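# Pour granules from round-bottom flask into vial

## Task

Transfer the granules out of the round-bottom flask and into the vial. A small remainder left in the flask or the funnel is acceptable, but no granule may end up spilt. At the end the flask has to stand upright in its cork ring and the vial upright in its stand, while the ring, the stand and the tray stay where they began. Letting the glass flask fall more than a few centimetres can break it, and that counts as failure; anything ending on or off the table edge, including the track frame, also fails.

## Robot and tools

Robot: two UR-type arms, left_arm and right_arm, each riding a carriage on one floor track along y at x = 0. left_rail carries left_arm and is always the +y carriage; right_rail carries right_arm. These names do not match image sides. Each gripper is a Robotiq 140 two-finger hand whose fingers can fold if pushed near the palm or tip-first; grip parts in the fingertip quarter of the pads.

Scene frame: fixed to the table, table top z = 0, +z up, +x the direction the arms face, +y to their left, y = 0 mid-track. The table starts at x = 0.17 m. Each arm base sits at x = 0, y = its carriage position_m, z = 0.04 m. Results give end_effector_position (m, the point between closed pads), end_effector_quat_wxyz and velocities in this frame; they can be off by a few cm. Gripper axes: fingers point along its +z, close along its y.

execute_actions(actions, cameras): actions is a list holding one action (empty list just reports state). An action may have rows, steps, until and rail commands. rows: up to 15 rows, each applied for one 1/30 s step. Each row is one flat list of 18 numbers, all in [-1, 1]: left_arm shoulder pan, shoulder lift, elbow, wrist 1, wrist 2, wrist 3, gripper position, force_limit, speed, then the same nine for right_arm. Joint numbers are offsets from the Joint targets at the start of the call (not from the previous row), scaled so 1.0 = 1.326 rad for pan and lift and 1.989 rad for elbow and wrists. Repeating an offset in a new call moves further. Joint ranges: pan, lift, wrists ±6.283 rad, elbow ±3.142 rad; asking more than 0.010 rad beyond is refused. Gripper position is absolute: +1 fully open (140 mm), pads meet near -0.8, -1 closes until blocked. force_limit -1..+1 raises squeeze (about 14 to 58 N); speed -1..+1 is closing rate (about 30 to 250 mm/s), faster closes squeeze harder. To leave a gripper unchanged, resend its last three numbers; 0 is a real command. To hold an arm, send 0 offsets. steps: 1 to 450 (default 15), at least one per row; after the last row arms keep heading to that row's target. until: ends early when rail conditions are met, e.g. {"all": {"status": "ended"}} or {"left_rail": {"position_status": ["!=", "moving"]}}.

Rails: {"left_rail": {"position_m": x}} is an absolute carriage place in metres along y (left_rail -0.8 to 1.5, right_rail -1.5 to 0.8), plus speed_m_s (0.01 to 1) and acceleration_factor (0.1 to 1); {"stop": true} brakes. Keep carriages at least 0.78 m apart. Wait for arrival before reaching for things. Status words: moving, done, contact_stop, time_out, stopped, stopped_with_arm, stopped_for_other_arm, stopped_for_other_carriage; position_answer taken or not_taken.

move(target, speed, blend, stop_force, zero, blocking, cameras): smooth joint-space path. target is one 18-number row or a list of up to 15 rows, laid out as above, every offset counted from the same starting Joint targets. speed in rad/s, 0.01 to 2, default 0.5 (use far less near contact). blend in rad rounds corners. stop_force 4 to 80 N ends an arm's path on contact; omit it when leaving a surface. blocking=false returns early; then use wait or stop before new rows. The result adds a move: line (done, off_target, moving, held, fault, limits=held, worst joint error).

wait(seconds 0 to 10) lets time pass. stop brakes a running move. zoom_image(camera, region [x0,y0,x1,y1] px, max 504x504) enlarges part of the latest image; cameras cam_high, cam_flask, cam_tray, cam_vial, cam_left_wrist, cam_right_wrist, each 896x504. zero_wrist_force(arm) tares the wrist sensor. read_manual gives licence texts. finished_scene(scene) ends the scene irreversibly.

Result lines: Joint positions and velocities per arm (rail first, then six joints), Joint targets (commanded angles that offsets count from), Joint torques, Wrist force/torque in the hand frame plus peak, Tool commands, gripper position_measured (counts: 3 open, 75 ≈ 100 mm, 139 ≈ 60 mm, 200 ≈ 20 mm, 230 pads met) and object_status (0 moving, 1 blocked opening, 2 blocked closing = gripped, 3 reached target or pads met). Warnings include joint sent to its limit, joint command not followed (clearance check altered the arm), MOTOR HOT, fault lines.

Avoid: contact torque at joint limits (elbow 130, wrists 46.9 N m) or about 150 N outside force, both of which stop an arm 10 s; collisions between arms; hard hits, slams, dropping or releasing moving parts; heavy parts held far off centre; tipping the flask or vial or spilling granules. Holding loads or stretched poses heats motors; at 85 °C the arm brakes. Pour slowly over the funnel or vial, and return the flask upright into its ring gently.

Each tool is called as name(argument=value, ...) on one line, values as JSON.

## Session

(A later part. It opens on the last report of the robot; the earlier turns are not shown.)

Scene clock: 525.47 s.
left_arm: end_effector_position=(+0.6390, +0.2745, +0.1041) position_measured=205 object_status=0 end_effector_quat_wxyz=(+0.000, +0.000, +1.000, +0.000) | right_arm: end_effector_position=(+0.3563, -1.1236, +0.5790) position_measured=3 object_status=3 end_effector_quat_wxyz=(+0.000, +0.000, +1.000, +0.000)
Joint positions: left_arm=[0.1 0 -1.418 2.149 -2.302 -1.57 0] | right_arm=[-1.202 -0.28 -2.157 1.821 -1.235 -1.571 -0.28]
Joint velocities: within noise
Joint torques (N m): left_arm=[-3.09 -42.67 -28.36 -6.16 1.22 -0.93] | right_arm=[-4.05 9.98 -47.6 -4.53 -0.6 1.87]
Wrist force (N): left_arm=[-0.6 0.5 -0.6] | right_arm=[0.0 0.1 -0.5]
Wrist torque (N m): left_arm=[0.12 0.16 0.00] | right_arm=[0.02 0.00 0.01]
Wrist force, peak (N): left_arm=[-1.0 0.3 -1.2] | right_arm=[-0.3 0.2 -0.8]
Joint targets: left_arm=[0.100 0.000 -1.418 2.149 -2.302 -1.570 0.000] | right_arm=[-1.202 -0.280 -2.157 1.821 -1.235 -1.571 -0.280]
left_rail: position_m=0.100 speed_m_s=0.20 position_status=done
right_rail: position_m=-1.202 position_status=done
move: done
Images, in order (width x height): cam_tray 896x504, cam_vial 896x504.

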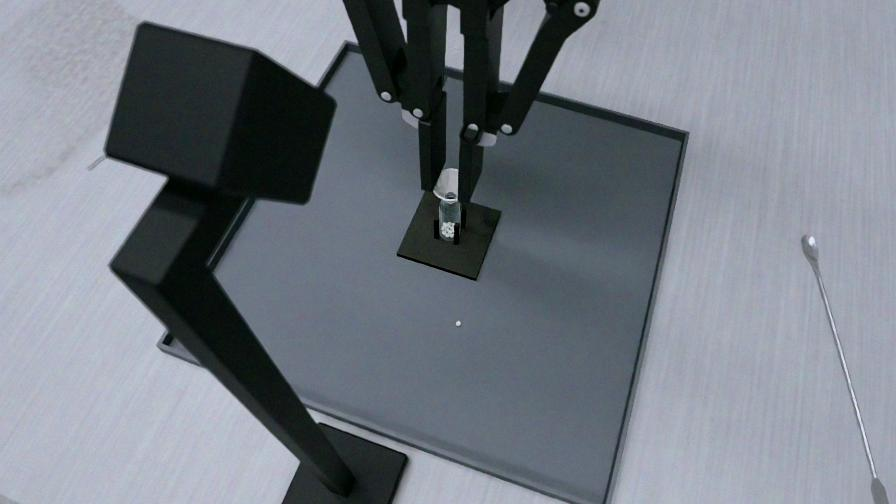

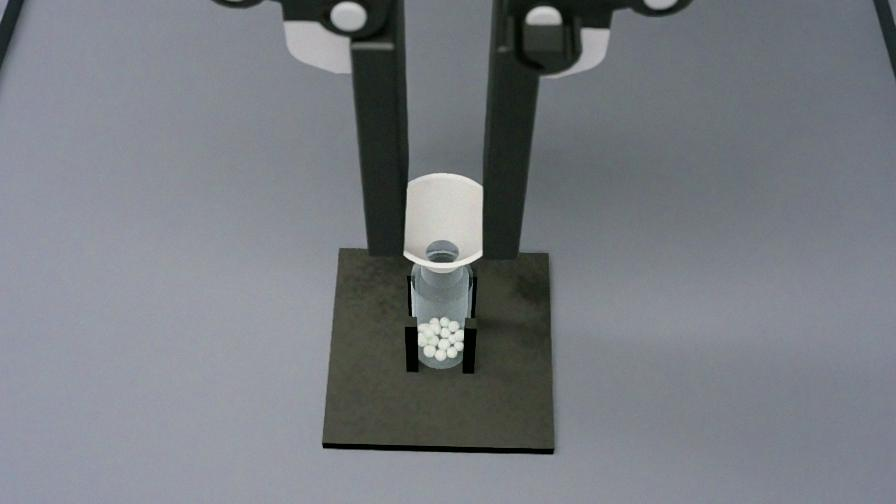

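move(target=[0,-0.0483,-0.0256,0.0578,0,0,-0.6,-1,-1,0,0,0,0,0,0,1,1,1], speed=0.2, cameras=[])

execute_actions(actions=[{"left_rail":{"position_m":0.1285,"speed_m_s":0.2},"steps":200,"until":{"left_rail":{"position_status":["!=","moving"]}}}], cameras=[])

move(target=[0,0.1048,-0.0406,-0.0293,0,0,-0.3,-1,-0.5,0,0,0,0,0,0,1,1,1], speed=0.2, cameras=["cam_left_wrist","cam_vial"])

zoom_image(camera="cam_left_wrist", region=[350, 80, 600, 330])

Scene clock: 545.10 s.
left_arm: end_effector_position=(+0.6410, +0.2745, +0.1600) position_measured=205 object_status=3 end_effector_quat_wxyz=(+0.000, +0.000, +1.000, +0.000) | right_arm: end_effector_position=(+0.3563, -1.1236, +0.5790) position_measured=3 object_status=3 end_effector_quat_wxyz=(+0.000, +0.000, +1.000, +0.000)
Joint positions: left_arm=[0.1 0 -1.481 2.098 -2.187 -1.57 0] | right_arm=[-1.202 -0.281 -2.157 1.821 -1.235 -1.571 -0.281]
Joint velocities: within noise
Joint torques (N m): left_arm=[-3.79 -67.53 -50.79 -3.09 1.54 -0.85] | right_arm=[-6.09 12.39 -48.02 -4.07 -0.87 1.77]
Wrist force (N): left_arm=[-0.8 0.3 -0.7] | right_arm=[-0.2 0.0 -0.5]
Wrist torque (N m): left_arm=[0.09 0.19 0.01] | right_arm=[0.01 0.04 0.01]
Wrist force, peak (N): left_arm=[-0.6 0.5 -1.8] | right_arm=[-0.2 0.8 -0.1]
Joint targets: left_arm=[0.100 0.000 -1.482 2.098 -2.187 -1.570 0.000] | right_arm=[-1.202 -0.280 -2.157 1.821 -1.235 -1.571 -0.280]
left_rail: position_m=0.100 speed_m_s=0.20 position_status=done
right_rail: position_m=-1.202 position_status=done
move: done
No camera images: "cameras" was empty.

Scene clock: 546.10 s.
left_arm: end_effector_position=(+0.6410, +0.3026, +0.1602) position_measured=205 object_status=3 end_effector_quat_wxyz=(+0.000, +0.000, +1.000, +0.000) | right_arm: end_effector_position=(+0.3563, -1.1236, +0.5790) position_measured=3 object_status=3 end_effector_quat_wxyz=(+0.000, +0.000, +1.000, +0.000)
Joint positions: left_arm=[0.128 0 -1.482 2.098 -2.187 -1.57 0] | right_arm=[-1.202 -0.28 -2.157 1.821 -1.235 -1.571 -0.281]
Joint velocities: within noise
Joint torques (N m): left_arm=[-5 -65.53 -48.26 -3.24 1.63 -0.91] | right_arm=[-6.02 11.22 -49.33 -4.26 -0.61 1.75]
Wrist force (N): left_arm=[-0.9 0.2 -0.8] | right_arm=[0.0 0.3 -0.5]
Wrist torque (N m): left_arm=[0.07 0.21 0.01] | right_arm=[0.07 0.00 0.01]
Wrist force, peak (N): left_arm=[-0.8 -0.4 -1.1] | right_arm=[-0.4 0.3 -0.7]
Joint targets: left_arm=[0.129 0.000 -1.482 2.098 -2.187 -1.570 0.000] | right_arm=[-1.202 -0.280 -2.157 1.821 -1.235 -1.571 -0.280]
Tool commands: left_gripper/position=-0.6 left_gripper/force_limit=-1.0 left_gripper/speed=-1.0 right_gripper/position=+1.0 right_gripper/force_limit=+1.0 right_gripper/speed=+1.0
left_rail: position_m=0.128 position_m_goal=0.129 speed_m_s=0.20 position_status=done
right_rail: position_m=-1.202 position_status=done
No camera images: "cameras" was empty.

Scene clock: 547.40 s.
left_arm: end_effector_position=(+0.7048, +0.3026, +0.1203) position_measured=167 object_status=3 end_effector_quat_wxyz=(+0.000, +0.000, +1.000, +0.000) | right_arm: end_effector_position=(+0.3563, -1.1236, +0.5790) position_measured=3 object_status=3 end_effector_quat_wxyz=(+0.000, +0.000, +1.000, +0.000)
Joint positions: left_arm=[0.129 0 -1.343 2.017 -2.245 -1.57 0] | right_arm=[-1.202 -0.281 -2.157 1.821 -1.235 -1.571 -0.281]
Joint velocities: within noise
Joint torques (N m): left_arm=[-4.14 -48.26 -49.1 -6.39 1.69 -0.89] | right_arm=[-6.17 12.75 -49.56 -4.42 -0.63 2.41]
Wrist force (N): left_arm=[-0.5 0.3 -0.5] | right_arm=[-0.2 0.2 -0.5]
Wrist torque (N m): left_arm=[0.06 0.09 0.00] | right_arm=[0.03 0.04 0.00]
Wrist force, peak (N): left_arm=[0.1 0.5 -1.5] | right_arm=[0.2 0.1 -0.8]
Joint targets: left_arm=[0.129 0.000 -1.343 2.017 -2.245 -1.570 0.000] | right_arm=[-1.202 -0.280 -2.157 1.821 -1.235 -1.571 -0.280]
left_rail: position_m=0.129 speed_m_s=0.20 position_status=done
right_rail: position_m=-1.202 position_status=done
move: done
Images, in order (width x height): cam_vial 896x504, cam_left_wrist 896x504.

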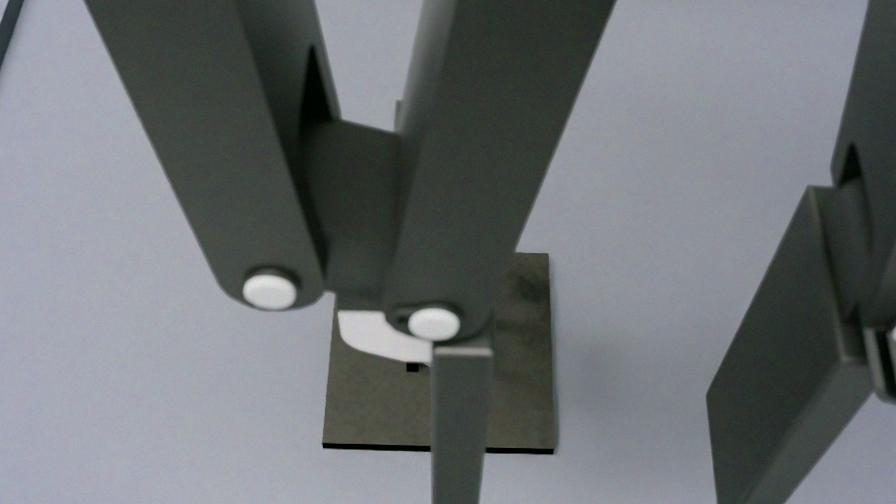

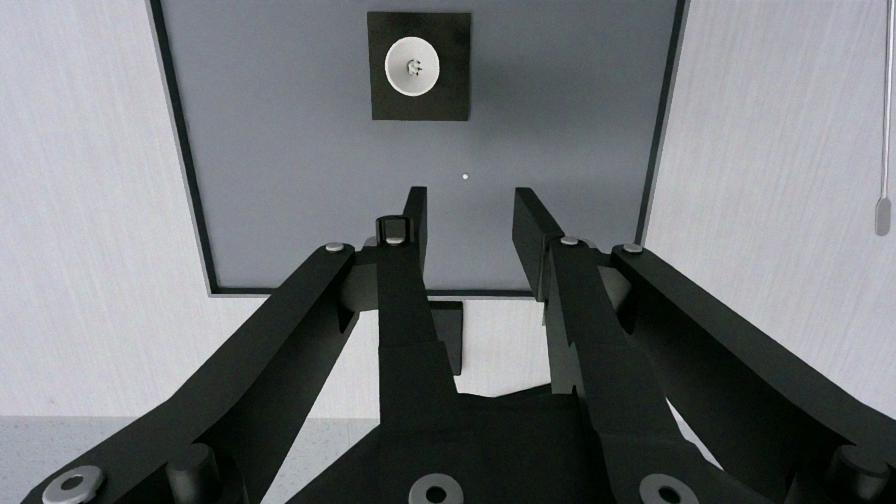

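Scaled by 2.016 from the camera's 896x504 image, which has a finer 1280x720 frame.

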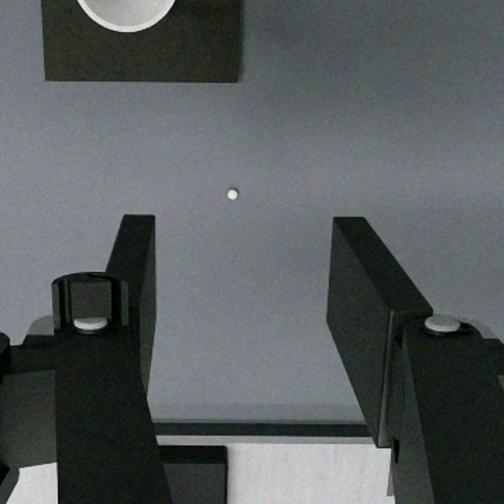

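execute_actions(actions=[{"left_rail":{"position_m":0.1273,"speed_m_s":0.05},"steps":60,"until":{"left_rail":{"position_status":["!=","moving"]}}}], cameras=[])

move(target=[0,0.0814,0.0244,-0.0787,0,0,-0.55,-1,-0.5,0,0,0,0,0,0,1,1,1], speed=0.08, cameras=["cam_left_wrist"])

zoom_image(camera="cam_left_wrist", region=[400, 130, 550, 250])

Scene clock: 553.97 s.
left_arm: end_effector_position=(+0.7050, +0.3015, +0.1202) position_measured=167 object_status=3 end_effector_quat_wxyz=(+0.000, +0.000, +1.000, +0.000) | right_arm: end_effector_position=(+0.3563, -1.1236, +0.5790) position_measured=3 object_status=3 end_effector_quat_wxyz=(+0.000, +0.000, +1.000, +0.000)
Joint positions: left_arm=[0.127 0 -1.343 2.017 -2.245 -1.57 0] | right_arm=[-1.202 -0.281 -2.157 1.821 -1.235 -1.571 -0.281]
Joint velocities: within noise
Joint torques (N m): left_arm=[-3.1 -52.11 -40.58 -5.66 1.7 -0.73] | right_arm=[-4.45 12.8 -49.18 -3.99 -0.89 1.73]
Wrist force (N): left_arm=[-1.1 0.2 -0.6] | right_arm=[-0.3 0.2 -0.2]
Wrist torque (N m): left_arm=[0.04 0.22 0.01] | right_arm=[0.04 0.07 0.01]
Wrist force, peak (N): left_arm=[-0.9 -0.2 -1.4] | right_arm=[-0.3 0.4 -0.8]
Joint targets: left_arm=[0.127 0.000 -1.343 2.017 -2.245 -1.570 0.000] | right_arm=[-1.202 -0.280 -2.157 1.821 -1.235 -1.571 -0.280]
Tool commands: left_gripper/position=-0.3 left_gripper/force_limit=-1.0 left_gripper/speed=-0.5 right_gripper/position=+1.0 right_gripper/force_limit=+1.0 right_gripper/speed=+1.0
left_rail: position_m=0.127 speed_m_s=0.05 position_status=done
right_rail: position_m=-1.202 position_status=done
No camera images: "cameras" was empty.

Scene clock: 556.40 s.
left_arm: end_effector_position=(+0.7075, +0.3014, +0.0368) position_measured=199 object_status=3 end_effector_quat_wxyz=(+0.000, +0.000, +1.000, +0.000) | right_arm: end_effector_position=(+0.3563, -1.1236, +0.5790) position_measured=3 object_status=3 end_effector_quat_wxyz=(+0.000, +0.000, +1.000, +0.000)
Joint positions: left_arm=[0.127 0 -1.235 2.065 -2.401 -1.57 0] | right_arm=[-1.202 -0.281 -2.157 1.821 -1.235 -1.571 -0.281]
Joint velocities: within noise
Joint torques (N m): left_arm=[-4.25 -52.93 -22.86 -6.84 2.16 -1.18] | right_arm=[-6.17 13.45 -47.21 -4.55 -0.61 1.72]
Wrist force (N): left_arm=[-0.4 0.6 -0.8] | right_arm=[-0.2 0.2 -0.3]
Wrist torque (N m): left_arm=[0.14 0.09 -0.01] | right_arm=[0.04 0.04 0.00]
Wrist force, peak (N): left_arm=[-0.5 0.3 -1.5] | right_arm=[0.2 0.2 -0.9]
Joint targets: left_arm=[0.127 0.000 -1.235 2.066 -2.402 -1.570 0.000] | right_arm=[-1.202 -0.280 -2.157 1.821 -1.235 -1.571 -0.280]
left_rail: position_m=0.127 speed_m_s=0.05 position_status=done
right_rail: position_m=-1.202 position_status=done
move: done
Images, in order (width x height): cam_left_wrist 896x504.

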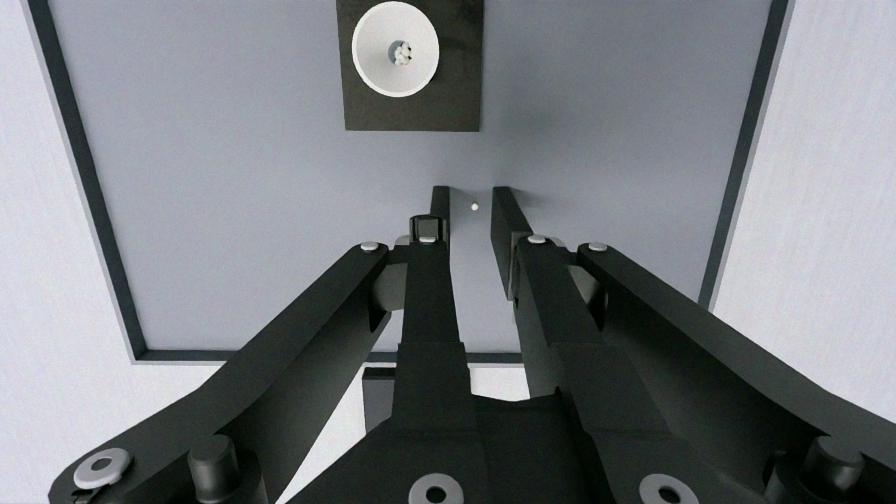

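Scaled by 3.360 from the camera's 896x504 image, which has a finer 1280x720 frame.

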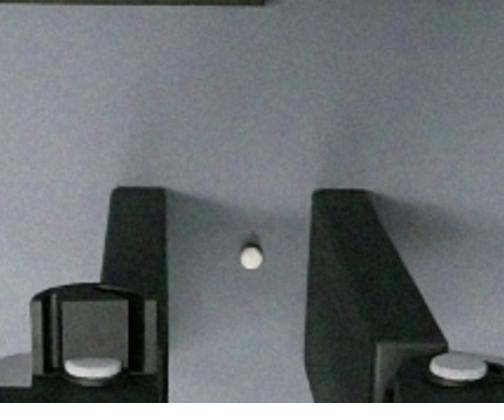

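move(target=[0,0.0006,0.0002,-0.0006,0,0,-0.55,-1,-0.5,0,0,0,0,0,0,1,1,1], speed=0.03, cameras=[])

move(target=[0,0,0,0,0,0,-1,-1,-1,0,0,0,0,0,0,1,1,1], cameras=[])

wait(seconds=1, cameras=[])

Scene clock: 562.97 s.
left_arm: end_effector_position=(+0.7074, +0.3014, +0.0360) position_measured=199 object_status=3 end_effector_quat_wxyz=(+0.000, +0.000, +1.000, +0.000) | right_arm: end_effector_position=(+0.3563, -1.1236, +0.5790) position_measured=3 object_status=3 end_effector_quat_wxyz=(+0.000, +0.000, +1.000, +0.000)
Joint positions: left_arm=[0.127 0 -1.234 2.066 -2.403 -1.57 0] | right_arm=[-1.202 -0.281 -2.157 1.821 -1.235 -1.571 -0.281]
Joint velocities: within noise
Joint torques (N m): left_arm=[-3.5 -51.96 -21.96 -6.69 2.05 -0.96] | right_arm=[-6.67 11.77 -48.67 -4.05 -0.41 1.67]
Wrist force (N): left_arm=[0.6 0.0 -5.4] | right_arm=[0.3 0.0 -0.2]
Wrist torque (N m): left_arm=[0.01 0.12 -0.01] | right_arm=[-0.01 -0.07 0.01]
Wrist force, peak (N): left_arm=[0.6 0.0 -5.4] | right_arm=[-0.3 0.5 -0.7]
Joint targets: left_arm=[0.127 0.000 -1.234 2.066 -2.403 -1.570 0.000] | right_arm=[-1.202 -0.280 -2.157 1.821 -1.235 -1.571 -0.280]
left_rail: position_m=0.127 speed_m_s=0.05 position_status=done
right_rail: position_m=-1.202 position_status=done
move: done
No camera images: "cameras" was empty.

Scene clock: 563.97 s.
left_arm: end_effector_position=(+0.7074, +0.3014, +0.0360) position_measured=231 object_status=3 end_effector_quat_wxyz=(+0.000, +0.000, +1.000, +0.000) | right_arm: end_effector_position=(+0.3563, -1.1236, +0.5790) position_measured=3 object_status=3 end_effector_quat_wxyz=(+0.000, +0.000, +1.000, +0.000)
Joint positions: left_arm=[0.127 0 -1.234 2.066 -2.403 -1.57 0] | right_arm=[-1.202 -0.281 -2.157 1.821 -1.235 -1.571 -0.281]
Joint velocities: within noise
Joint torques (N m): left_arm=[-3.3 -51.8 -20.76 -1.68 2.05 -0.96] | right_arm=[-7.82 11.36 -48.31 -4.85 -0.3 2.09]
Wrist force (N): left_arm=[-1.5 0.6 -8.8] | right_arm=[-0.1 0.2 -0.4]
Wrist torque (N m): left_arm=[0.10 0.09 -0.02] | right_arm=[0.04 0.02 0.00]
Wrist force, peak (N): left_arm=[-0.5 0.5 -17.6] | right_arm=[-0.5 0.2 -0.7]
Joint targets: left_arm=[0.127 0.000 -1.234 2.066 -2.403 -1.570 0.000] | right_arm=[-1.202 -0.280 -2.157 1.821 -1.235 -1.571 -0.280]
left_rail: position_m=0.127 speed_m_s=0.05 position_status=done
right_rail: position_m=-1.202 position_status=done
move: done
No camera images: "cameras" was empty.

Scene clock: 564.97 s.
left_arm: end_effector_position=(+0.7074, +0.3014, +0.0360) position_measured=231 object_status=3 end_effector_quat_wxyz=(+0.000, +0.000, +1.000, +0.000) | right_arm: end_effector_position=(+0.3563, -1.1236, +0.5790) position_measured=3 object_status=3 end_effector_quat_wxyz=(+0.000, +0.000, +1.000, +0.000)
Joint positions: left_arm=[0.127 0 -1.234 2.066 -2.403 -1.57 0] | right_arm=[-1.202 -0.28 -2.157 1.821 -1.235 -1.571 -0.28]
Joint velocities: within noise
Joint torques (N m): left_arm=[-4.32 -56.65 -24.74 -1.86 2.02 -0.84] | right_arm=[-5.87 11.76 -47.9 -4.35 -0.62 2.03]
Wrist force (N): left_arm=[-1.6 0.6 -8.6] | right_arm=[-0.3 0.4 -0.3]
Wrist torque (N m): left_arm=[0.10 0.04 -0.01] | right_arm=[0.09 0.07 0.00]
Wrist force, peak (N): left_arm=[-1.6 0.4 -9.4] | right_arm=[-0.1 0.7 -0.5]
Joint targets: left_arm=[0.127 0.000 -1.234 2.066 -2.403 -1.570 0.000] | right_arm=[-1.202 -0.280 -2.157 1.821 -1.235 -1.571 -0.280]
Tool commands: left_gripper/position=-1.0 left_gripper/force_limit=-1.0 left_gripper/speed=-1.0 right_gripper/position=+1.0 right_gripper/force_limit=+1.0 right_gripper/speed=+1.0
left_rail: position_m=0.127 speed_m_s=0.05 position_status=done
right_rail: position_m=-1.202 position_status=done
wait: 1.00 s
No camera images: "cameras" was empty.

move(target=[0,-0.1113,-0.0432,0.1174,0,0,-1,-1,-1,0,0,0,0,0,0,1,1,1], speed=0.15, cameras=["cam_left_wrist","cam_tray"])

zoom_image(camera="cam_tray", region=[380, 200, 580, 400])

Scene clock: 573.20 s.
left_arm: end_effector_position=(+0.7075, +0.3014, +0.1597) position_measured=231 object_status=3 end_effector_quat_wxyz=(+0.000, +0.000, +1.000, +0.000) | right_arm: end_effector_position=(+0.3563, -1.1236, +0.5790) position_measured=3 object_status=3 end_effector_quat_wxyz=(+0.000, +0.000, +1.000, +0.000)
Joint positions: left_arm=[0.127 0 -1.381 1.98 -2.17 -1.57 0] | right_arm=[-1.202 -0.281 -2.157 1.821 -1.235 -1.571 -0.28]
Joint velocities: within noise
Joint torques (N m): left_arm=[-4 -73.46 -50.36 -2.73 1.84 -0.66] | right_arm=[-7.87 10.65 -48.62 -4.89 -0.63 1.58]
Wrist force (N): left_arm=[-0.8 0.4 -0.7] | right_arm=[0.2 0.2 -0.3]
Wrist torque (N m): left_arm=[0.08 0.19 -0.01] | right_arm=[0.05 -0.04 0.00]
Wrist force, peak (N): left_arm=[-1.8 0.8 -9.6] | right_arm=[-0.4 0.0 -0.9]
Joint targets: left_arm=[0.127 0.000 -1.382 1.980 -2.169 -1.570 0.000] | right_arm=[-1.202 -0.280 -2.157 1.821 -1.235 -1.571 -0.280]
left_rail: position_m=0.127 speed_m_s=0.05 position_status=done
right_rail: position_m=-1.202 position_status=done
move: done
Images, in order (width x height): cam_tray 896x504, cam_left_wrist 896x504.

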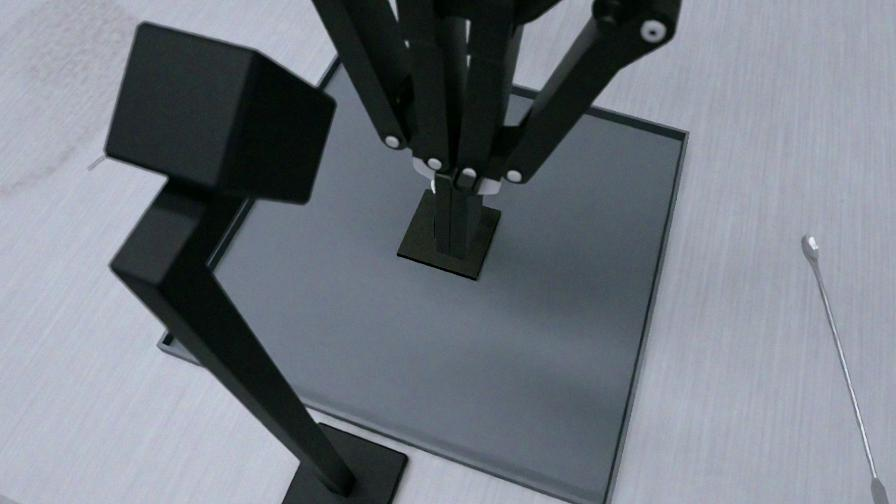

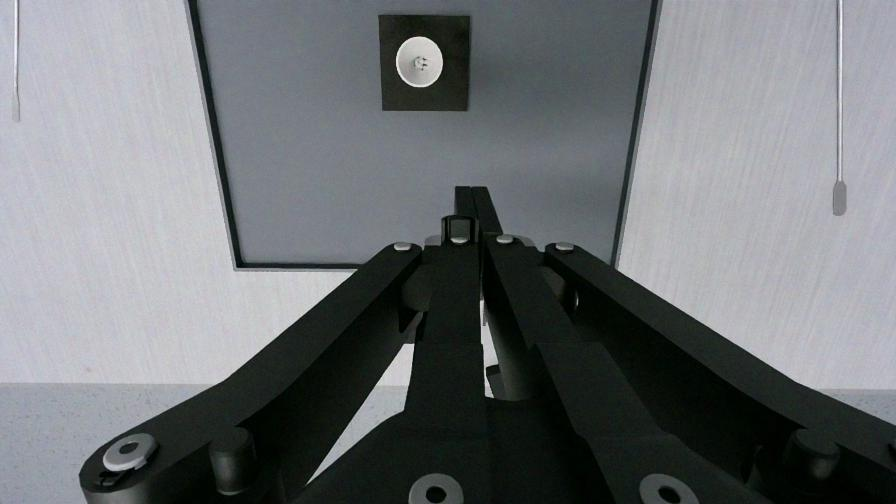

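Scaled by 2.520 from the camera's 896x504 image, which has a finer 1280x720 frame.

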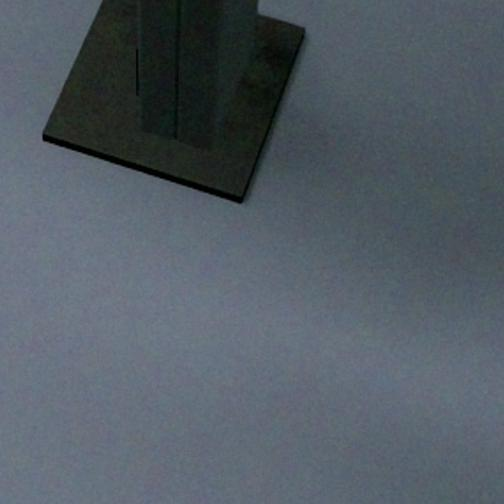

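execute_actions(actions=[{"left_rail":{"position_m":0.1003,"speed_m_s":0.1},"steps":100,"until":{"left_rail":{"position_status":["!=","moving"]}}}], cameras=[])

move(target=[[0,-0.0753,0.0592,-0.009,0,0,-1,-1,-1,0,0,0,0,0,0,1,1,1],[0,-0.027,0.0848,-0.0668,0,0,-1,-1,-1,0,0,0,0,0,0,1,1,1]], speed=[0.15,0.1], cameras=["cam_vial"])

move(target=[0,0,0,0,0,0,-0.6,-1,-1,0,0,0,0,0,0,1,1,1], cameras=["cam_vial"])

move(target=[0,-0.0483,-0.0256,0.0578,0,0,-0.6,-1,-1,0,0,0,0,0,0,1,1,1], speed=0.2, cameras=["cam_vial","cam_tray"])

zoom_image(camera="cam_vial", region=[360, 150, 520, 390])

Scene clock: 584.10 s.
left_arm: end_effector_position=(+0.7075, +0.2745, +0.1600) position_measured=231 object_status=3 end_effector_quat_wxyz=(+0.000, +0.000, +1.000, +0.000) | right_arm: end_effector_position=(+0.3563, -1.1236, +0.5790) position_measured=3 object_status=3 end_effector_quat_wxyz=(+0.000, +0.000, +1.000, +0.000)
Joint positions: left_arm=[0.1 0 -1.382 1.98 -2.169 -1.57 0] | right_arm=[-1.202 -0.28 -2.157 1.821 -1.235 -1.571 -0.281]
Joint velocities: within noise
Joint torques (N m): left_arm=[-4.23 -75.16 -41.65 -4.33 1.94 -0.89] | right_arm=[-7.51 15.04 -48.86 -4.58 -0.67 1.87]
Wrist force (N): left_arm=[-0.9 0.3 -0.6] | right_arm=[-0.1 0.1 -0.9]
Wrist torque (N m): left_arm=[0.05 0.20 -0.01] | right_arm=[0.01 0.03 0.01]
Wrist force, peak (N): left_arm=[-0.8 1.2 -1.1] | right_arm=[-0.1 0.1 -0.9]
Joint targets: left_arm=[0.100 0.000 -1.382 1.980 -2.169 -1.570 0.000] | right_arm=[-1.202 -0.280 -2.157 1.821 -1.235 -1.571 -0.280]
Tool commands: left_gripper/position=-1.0 left_gripper/force_limit=-1.0 left_gripper/speed=-1.0 right_gripper/position=+1.0 right_gripper/force_limit=+1.0 right_gripper/speed=+1.0
left_rail: position_m=0.100 speed_m_s=0.10 position_status=done
right_rail: position_m=-1.202 position_status=done
No camera images: "cameras" was empty.

Scene clock: 586.57 s.
left_arm: end_effector_position=(+0.6391, +0.2745, +0.1042) position_measured=231 object_status=3 end_effector_quat_wxyz=(+0.000, +0.000, +1.000, +0.000) | right_arm: end_effector_position=(+0.3563, -1.1236, +0.5790) position_measured=3 object_status=3 end_effector_quat_wxyz=(+0.000, +0.000, +1.000, +0.000)
Joint positions: left_arm=[0.1 0 -1.418 2.148 -2.302 -1.57 0] | right_arm=[-1.202 -0.28 -2.157 1.821 -1.235 -1.571 -0.281]
Joint velocities: within noise
Joint torques (N m): left_arm=[-4.26 -40.79 -26.55 -6.5 1.87 -0.63] | right_arm=[-9.91 12.14 -47.82 -4.46 -0.51 1.94]
Wrist force (N): left_arm=[-0.4 0.4 -1.0] | right_arm=[-0.2 0.1 -0.3]
Wrist torque (N m): left_arm=[0.09 0.11 0.01] | right_arm=[0.01 0.04 0.00]
Wrist force, peak (N): left_arm=[-1.3 0.5 -1.1] | right_arm=[-0.1 0.4 -0.9]
Joint targets: left_arm=[0.100 0.000 -1.417 2.149 -2.302 -1.570 0.000] | right_arm=[-1.202 -0.280 -2.157 1.821 -1.235 -1.571 -0.280]
left_rail: position_m=0.100 speed_m_s=0.10 position_status=done
right_rail: position_m=-1.202 position_status=done
move: done
Images, in order (width x height): cam_vial 896x504.

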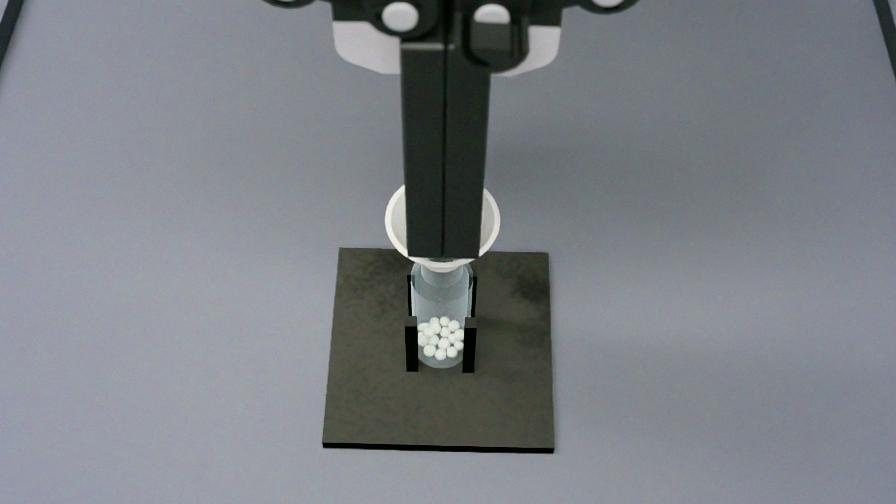

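Scene clock: 587.40 s.
left_arm: end_effector_position=(+0.6391, +0.2745, +0.1040) position_measured=205 object_status=0 end_effector_quat_wxyz=(+0.000, +0.000, +1.000, +0.000) | right_arm: end_effector_position=(+0.3563, -1.1236, +0.5790) position_measured=3 object_status=3 end_effector_quat_wxyz=(+0.000, +0.000, +1.000, +0.000)
Joint positions: left_arm=[0.1 0 -1.417 2.149 -2.302 -1.57 0] | right_arm=[-1.202 -0.28 -2.157 1.821 -1.235 -1.571 -0.281]
Joint velocities: within noise
Joint torques (N m): left_arm=[-5.58 -41.82 -28.08 -6.57 1.77 -0.54] | right_arm=[-9.03 11.45 -48.4 -3.77 -1.01 1.72]
Wrist force (N): left_arm=[-0.8 0.5 -1.0] | right_arm=[0.0 0.2 -0.3]
Wrist torque (N m): left_arm=[0.11 0.20 0.00] | right_arm=[0.02 -0.01 0.01]
Wrist force, peak (N): left_arm=[-0.9 0.1 -1.2] | right_arm=[-0.1 0.5 -0.6]
Joint targets: left_arm=[0.100 0.000 -1.417 2.149 -2.302 -1.570 0.000] | right_arm=[-1.202 -0.280 -2.157 1.821 -1.235 -1.571 -0.280]
left_rail: position_m=0.100 speed_m_s=0.10 position_status=done
right_rail: position_m=-1.202 position_status=done
move: done
Images, in order (width x height): cam_vial 896x504.

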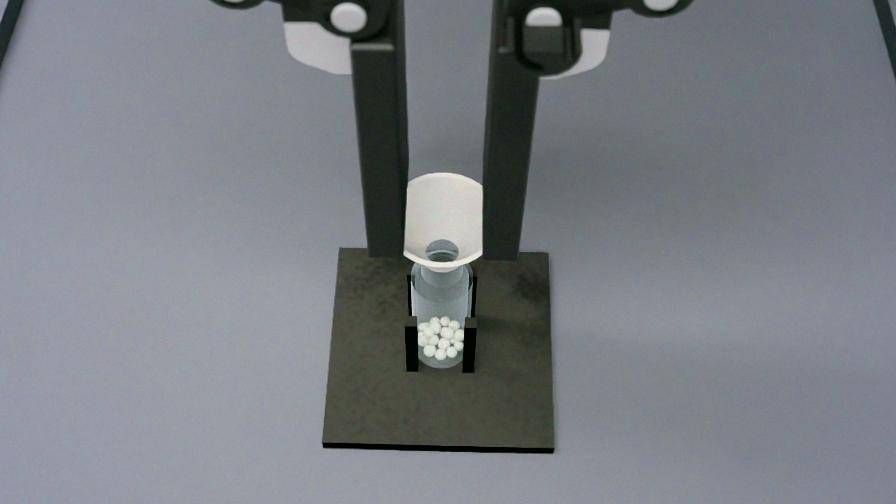

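Scene clock: 588.57 s.
left_arm: end_effector_position=(+0.6411, +0.2745, +0.1598) position_measured=205 object_status=3 end_effector_quat_wxyz=(+0.000, +0.000, +1.000, +0.000) | right_arm: end_effector_position=(+0.3563, -1.1236, +0.5790) position_measured=3 object_status=3 end_effector_quat_wxyz=(+0.000, +0.000, +1.000, +0.000)
Joint positions: left_arm=[0.1 0 -1.481 2.098 -2.188 -1.57 0] | right_arm=[-1.202 -0.281 -2.157 1.821 -1.235 -1.571 -0.28]
Joint velocities: within noise
Joint torques (N m): left_arm=[-4.86 -65 -49.29 -2.37 1.62 -0.56] | right_arm=[-6.58 12.42 -49.22 -4.56 -0.47 1.82]
Wrist force (N): left_arm=[-0.5 0.2 -0.9] | right_arm=[0.1 0.3 -0.6]
Wrist torque (N m): left_arm=[0.06 0.12 0.01] | right_arm=[0.07 -0.02 0.01]
Wrist force, peak (N): left_arm=[-0.8 0.8 -1.8] | right_arm=[-0.5 0.0 -0.8]
Joint targets: left_arm=[0.100 0.000 -1.481 2.098 -2.187 -1.570 0.000] | right_arm=[-1.202 -0.280 -2.157 1.821 -1.235 -1.571 -0.280]
left_rail: position_m=0.100 speed_m_s=0.10 position_status=done
right_rail: position_m=-1.202 position_status=done
move: done
Images, in order (width x height): cam_tray 896x504, cam_vial 896x504.

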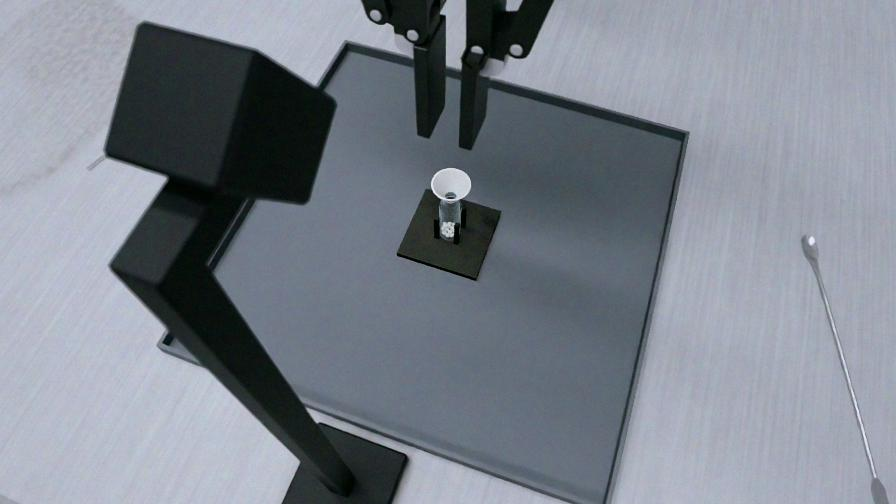

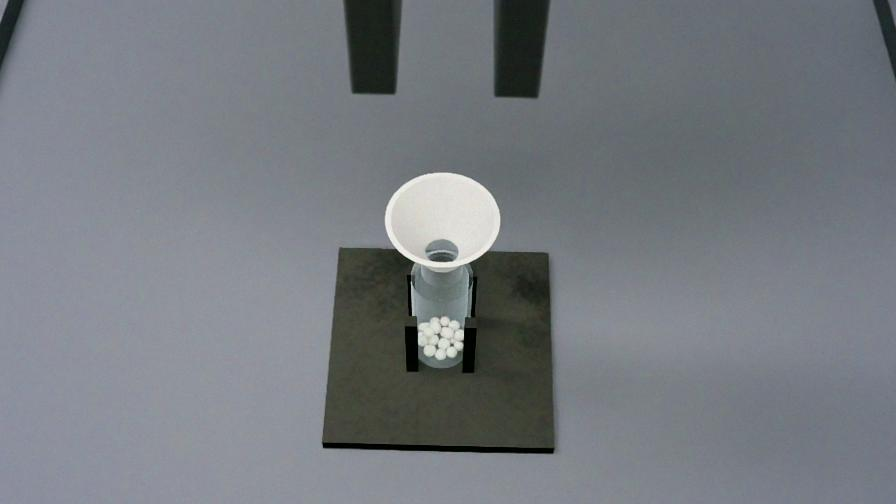

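Scaled by 2.100 from the camera's 896x504 image, which has a finer 1280x720 frame.

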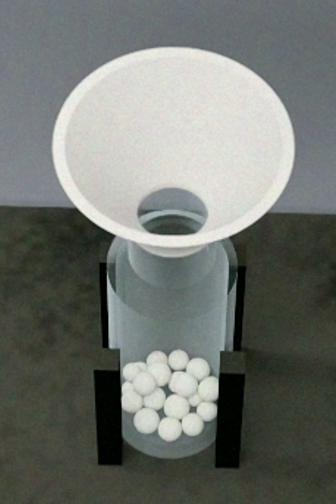

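move(target=[0,-0.5087,-0.1386,0.4781,0,0,1,-1,0,0,0,0,0,0,0,1,1,1], speed=0.8, cameras=["cam_left_wrist","cam_high","cam_tray","cam_flask"])

zoom_image(camera="cam_left_wrist", region=[300, 150, 620, 410])

zoom_image(camera="cam_high", region=[380, 240, 680, 504])

Scene clock: 596.00 s.
left_arm: end_effector_position=(+0.3217, +0.2746, +0.5780) position_measured=3 object_status=3 end_effector_quat_wxyz=(+0.000, +0.000, +1.000, +0.000) | right_arm: end_effector_position=(+0.3563, -1.1236, +0.5790) position_measured=3 object_status=3 end_effector_quat_wxyz=(+0.000, +0.000, +1.000, +0.000)
Joint positions: left_arm=[0.1 0 -2.156 1.822 -1.237 -1.57 0] | right_arm=[-1.202 -0.281 -2.157 1.821 -1.235 -1.571 -0.281]
Joint velocities: within noise
Joint torques (N m): left_arm=[-4.85 -8.2 -57.22 -2.76 1.67 -0.46] | right_arm=[-8.67 13.01 -47.7 -4.11 -0.54 1.95]
Wrist force (N): left_arm=[-0.2 0.3 -0.9] | right_arm=[-0.3 0.5 -0.6]
Wrist torque (N m): left_arm=[0.06 0.03 0.02] | right_arm=[0.10 0.07 0.01]
Wrist force, peak (N): left_arm=[3.2 0.4 -2.7] | right_arm=[-0.1 0.4 -0.8]
Joint targets: left_arm=[0.100 0.000 -2.156 1.822 -1.237 -1.570 0.000] | right_arm=[-1.202 -0.280 -2.157 1.821 -1.235 -1.571 -0.280]
left_rail: position_m=0.100 speed_m_s=0.10 position_status=done
right_rail: position_m=-1.202 position_status=done
move: done
Images, in order (width x height): cam_high 896x504, cam_flask 896x504, cam_tray 896x504, cam_left_wrist 896x504.

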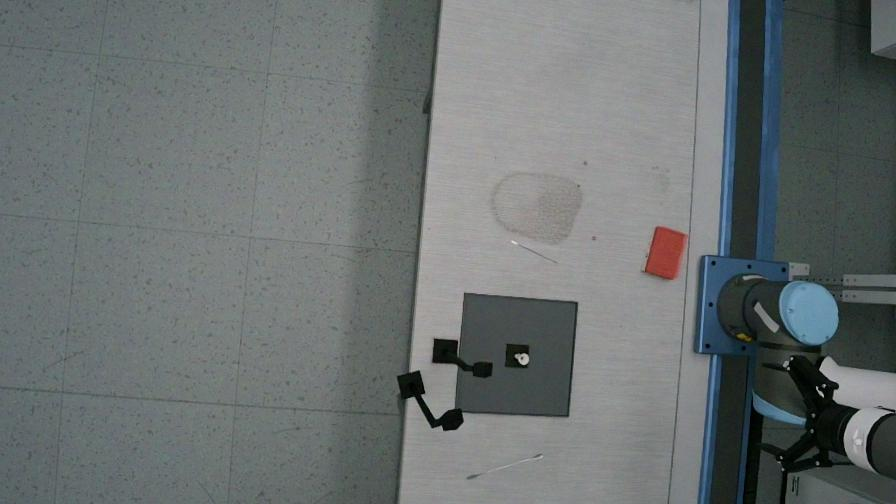

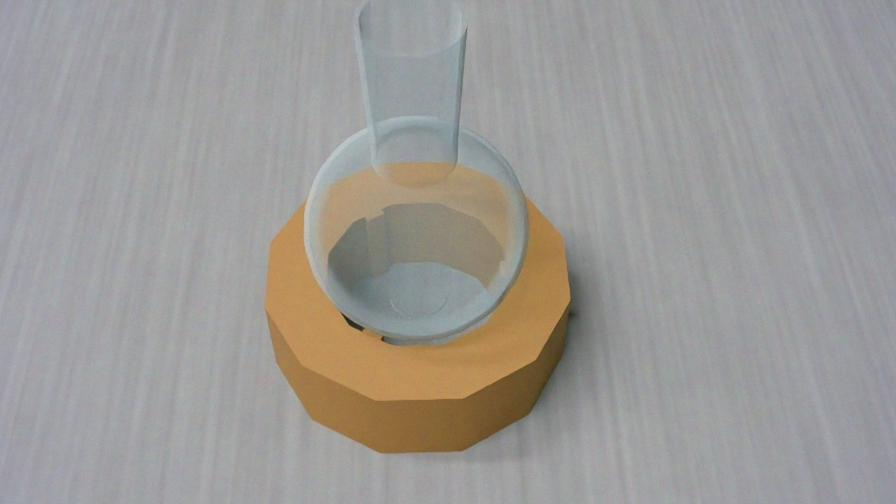

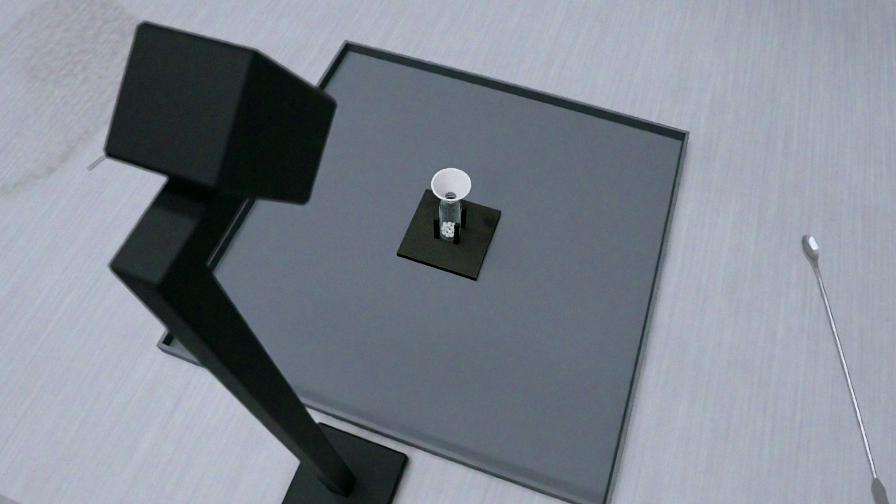

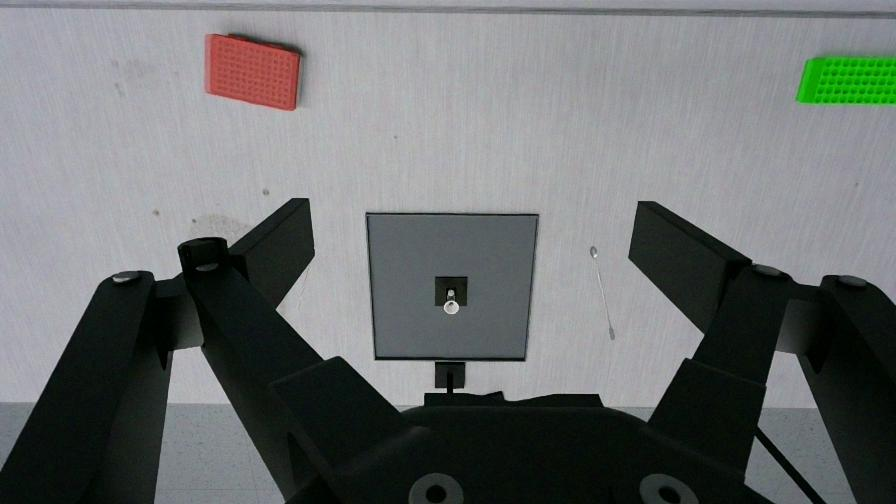

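Scaled by 1.575 from the camera's 896x504 image, which has a finer 1280x720 frame.

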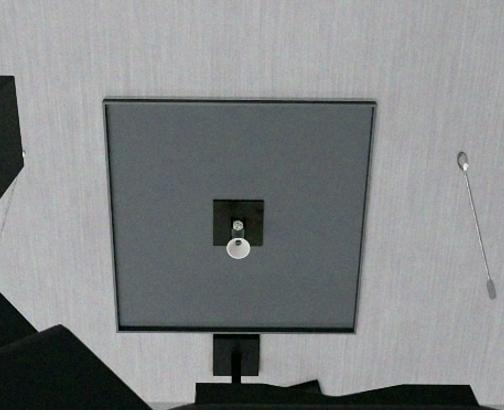

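Scaled by 1.680 from the camera's 896x504 image, which has a finer 1280x720 frame.

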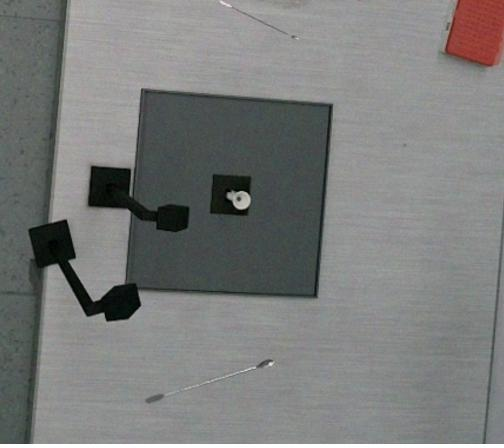

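finished_scene(scene=2)

The scene is finished: the task was done.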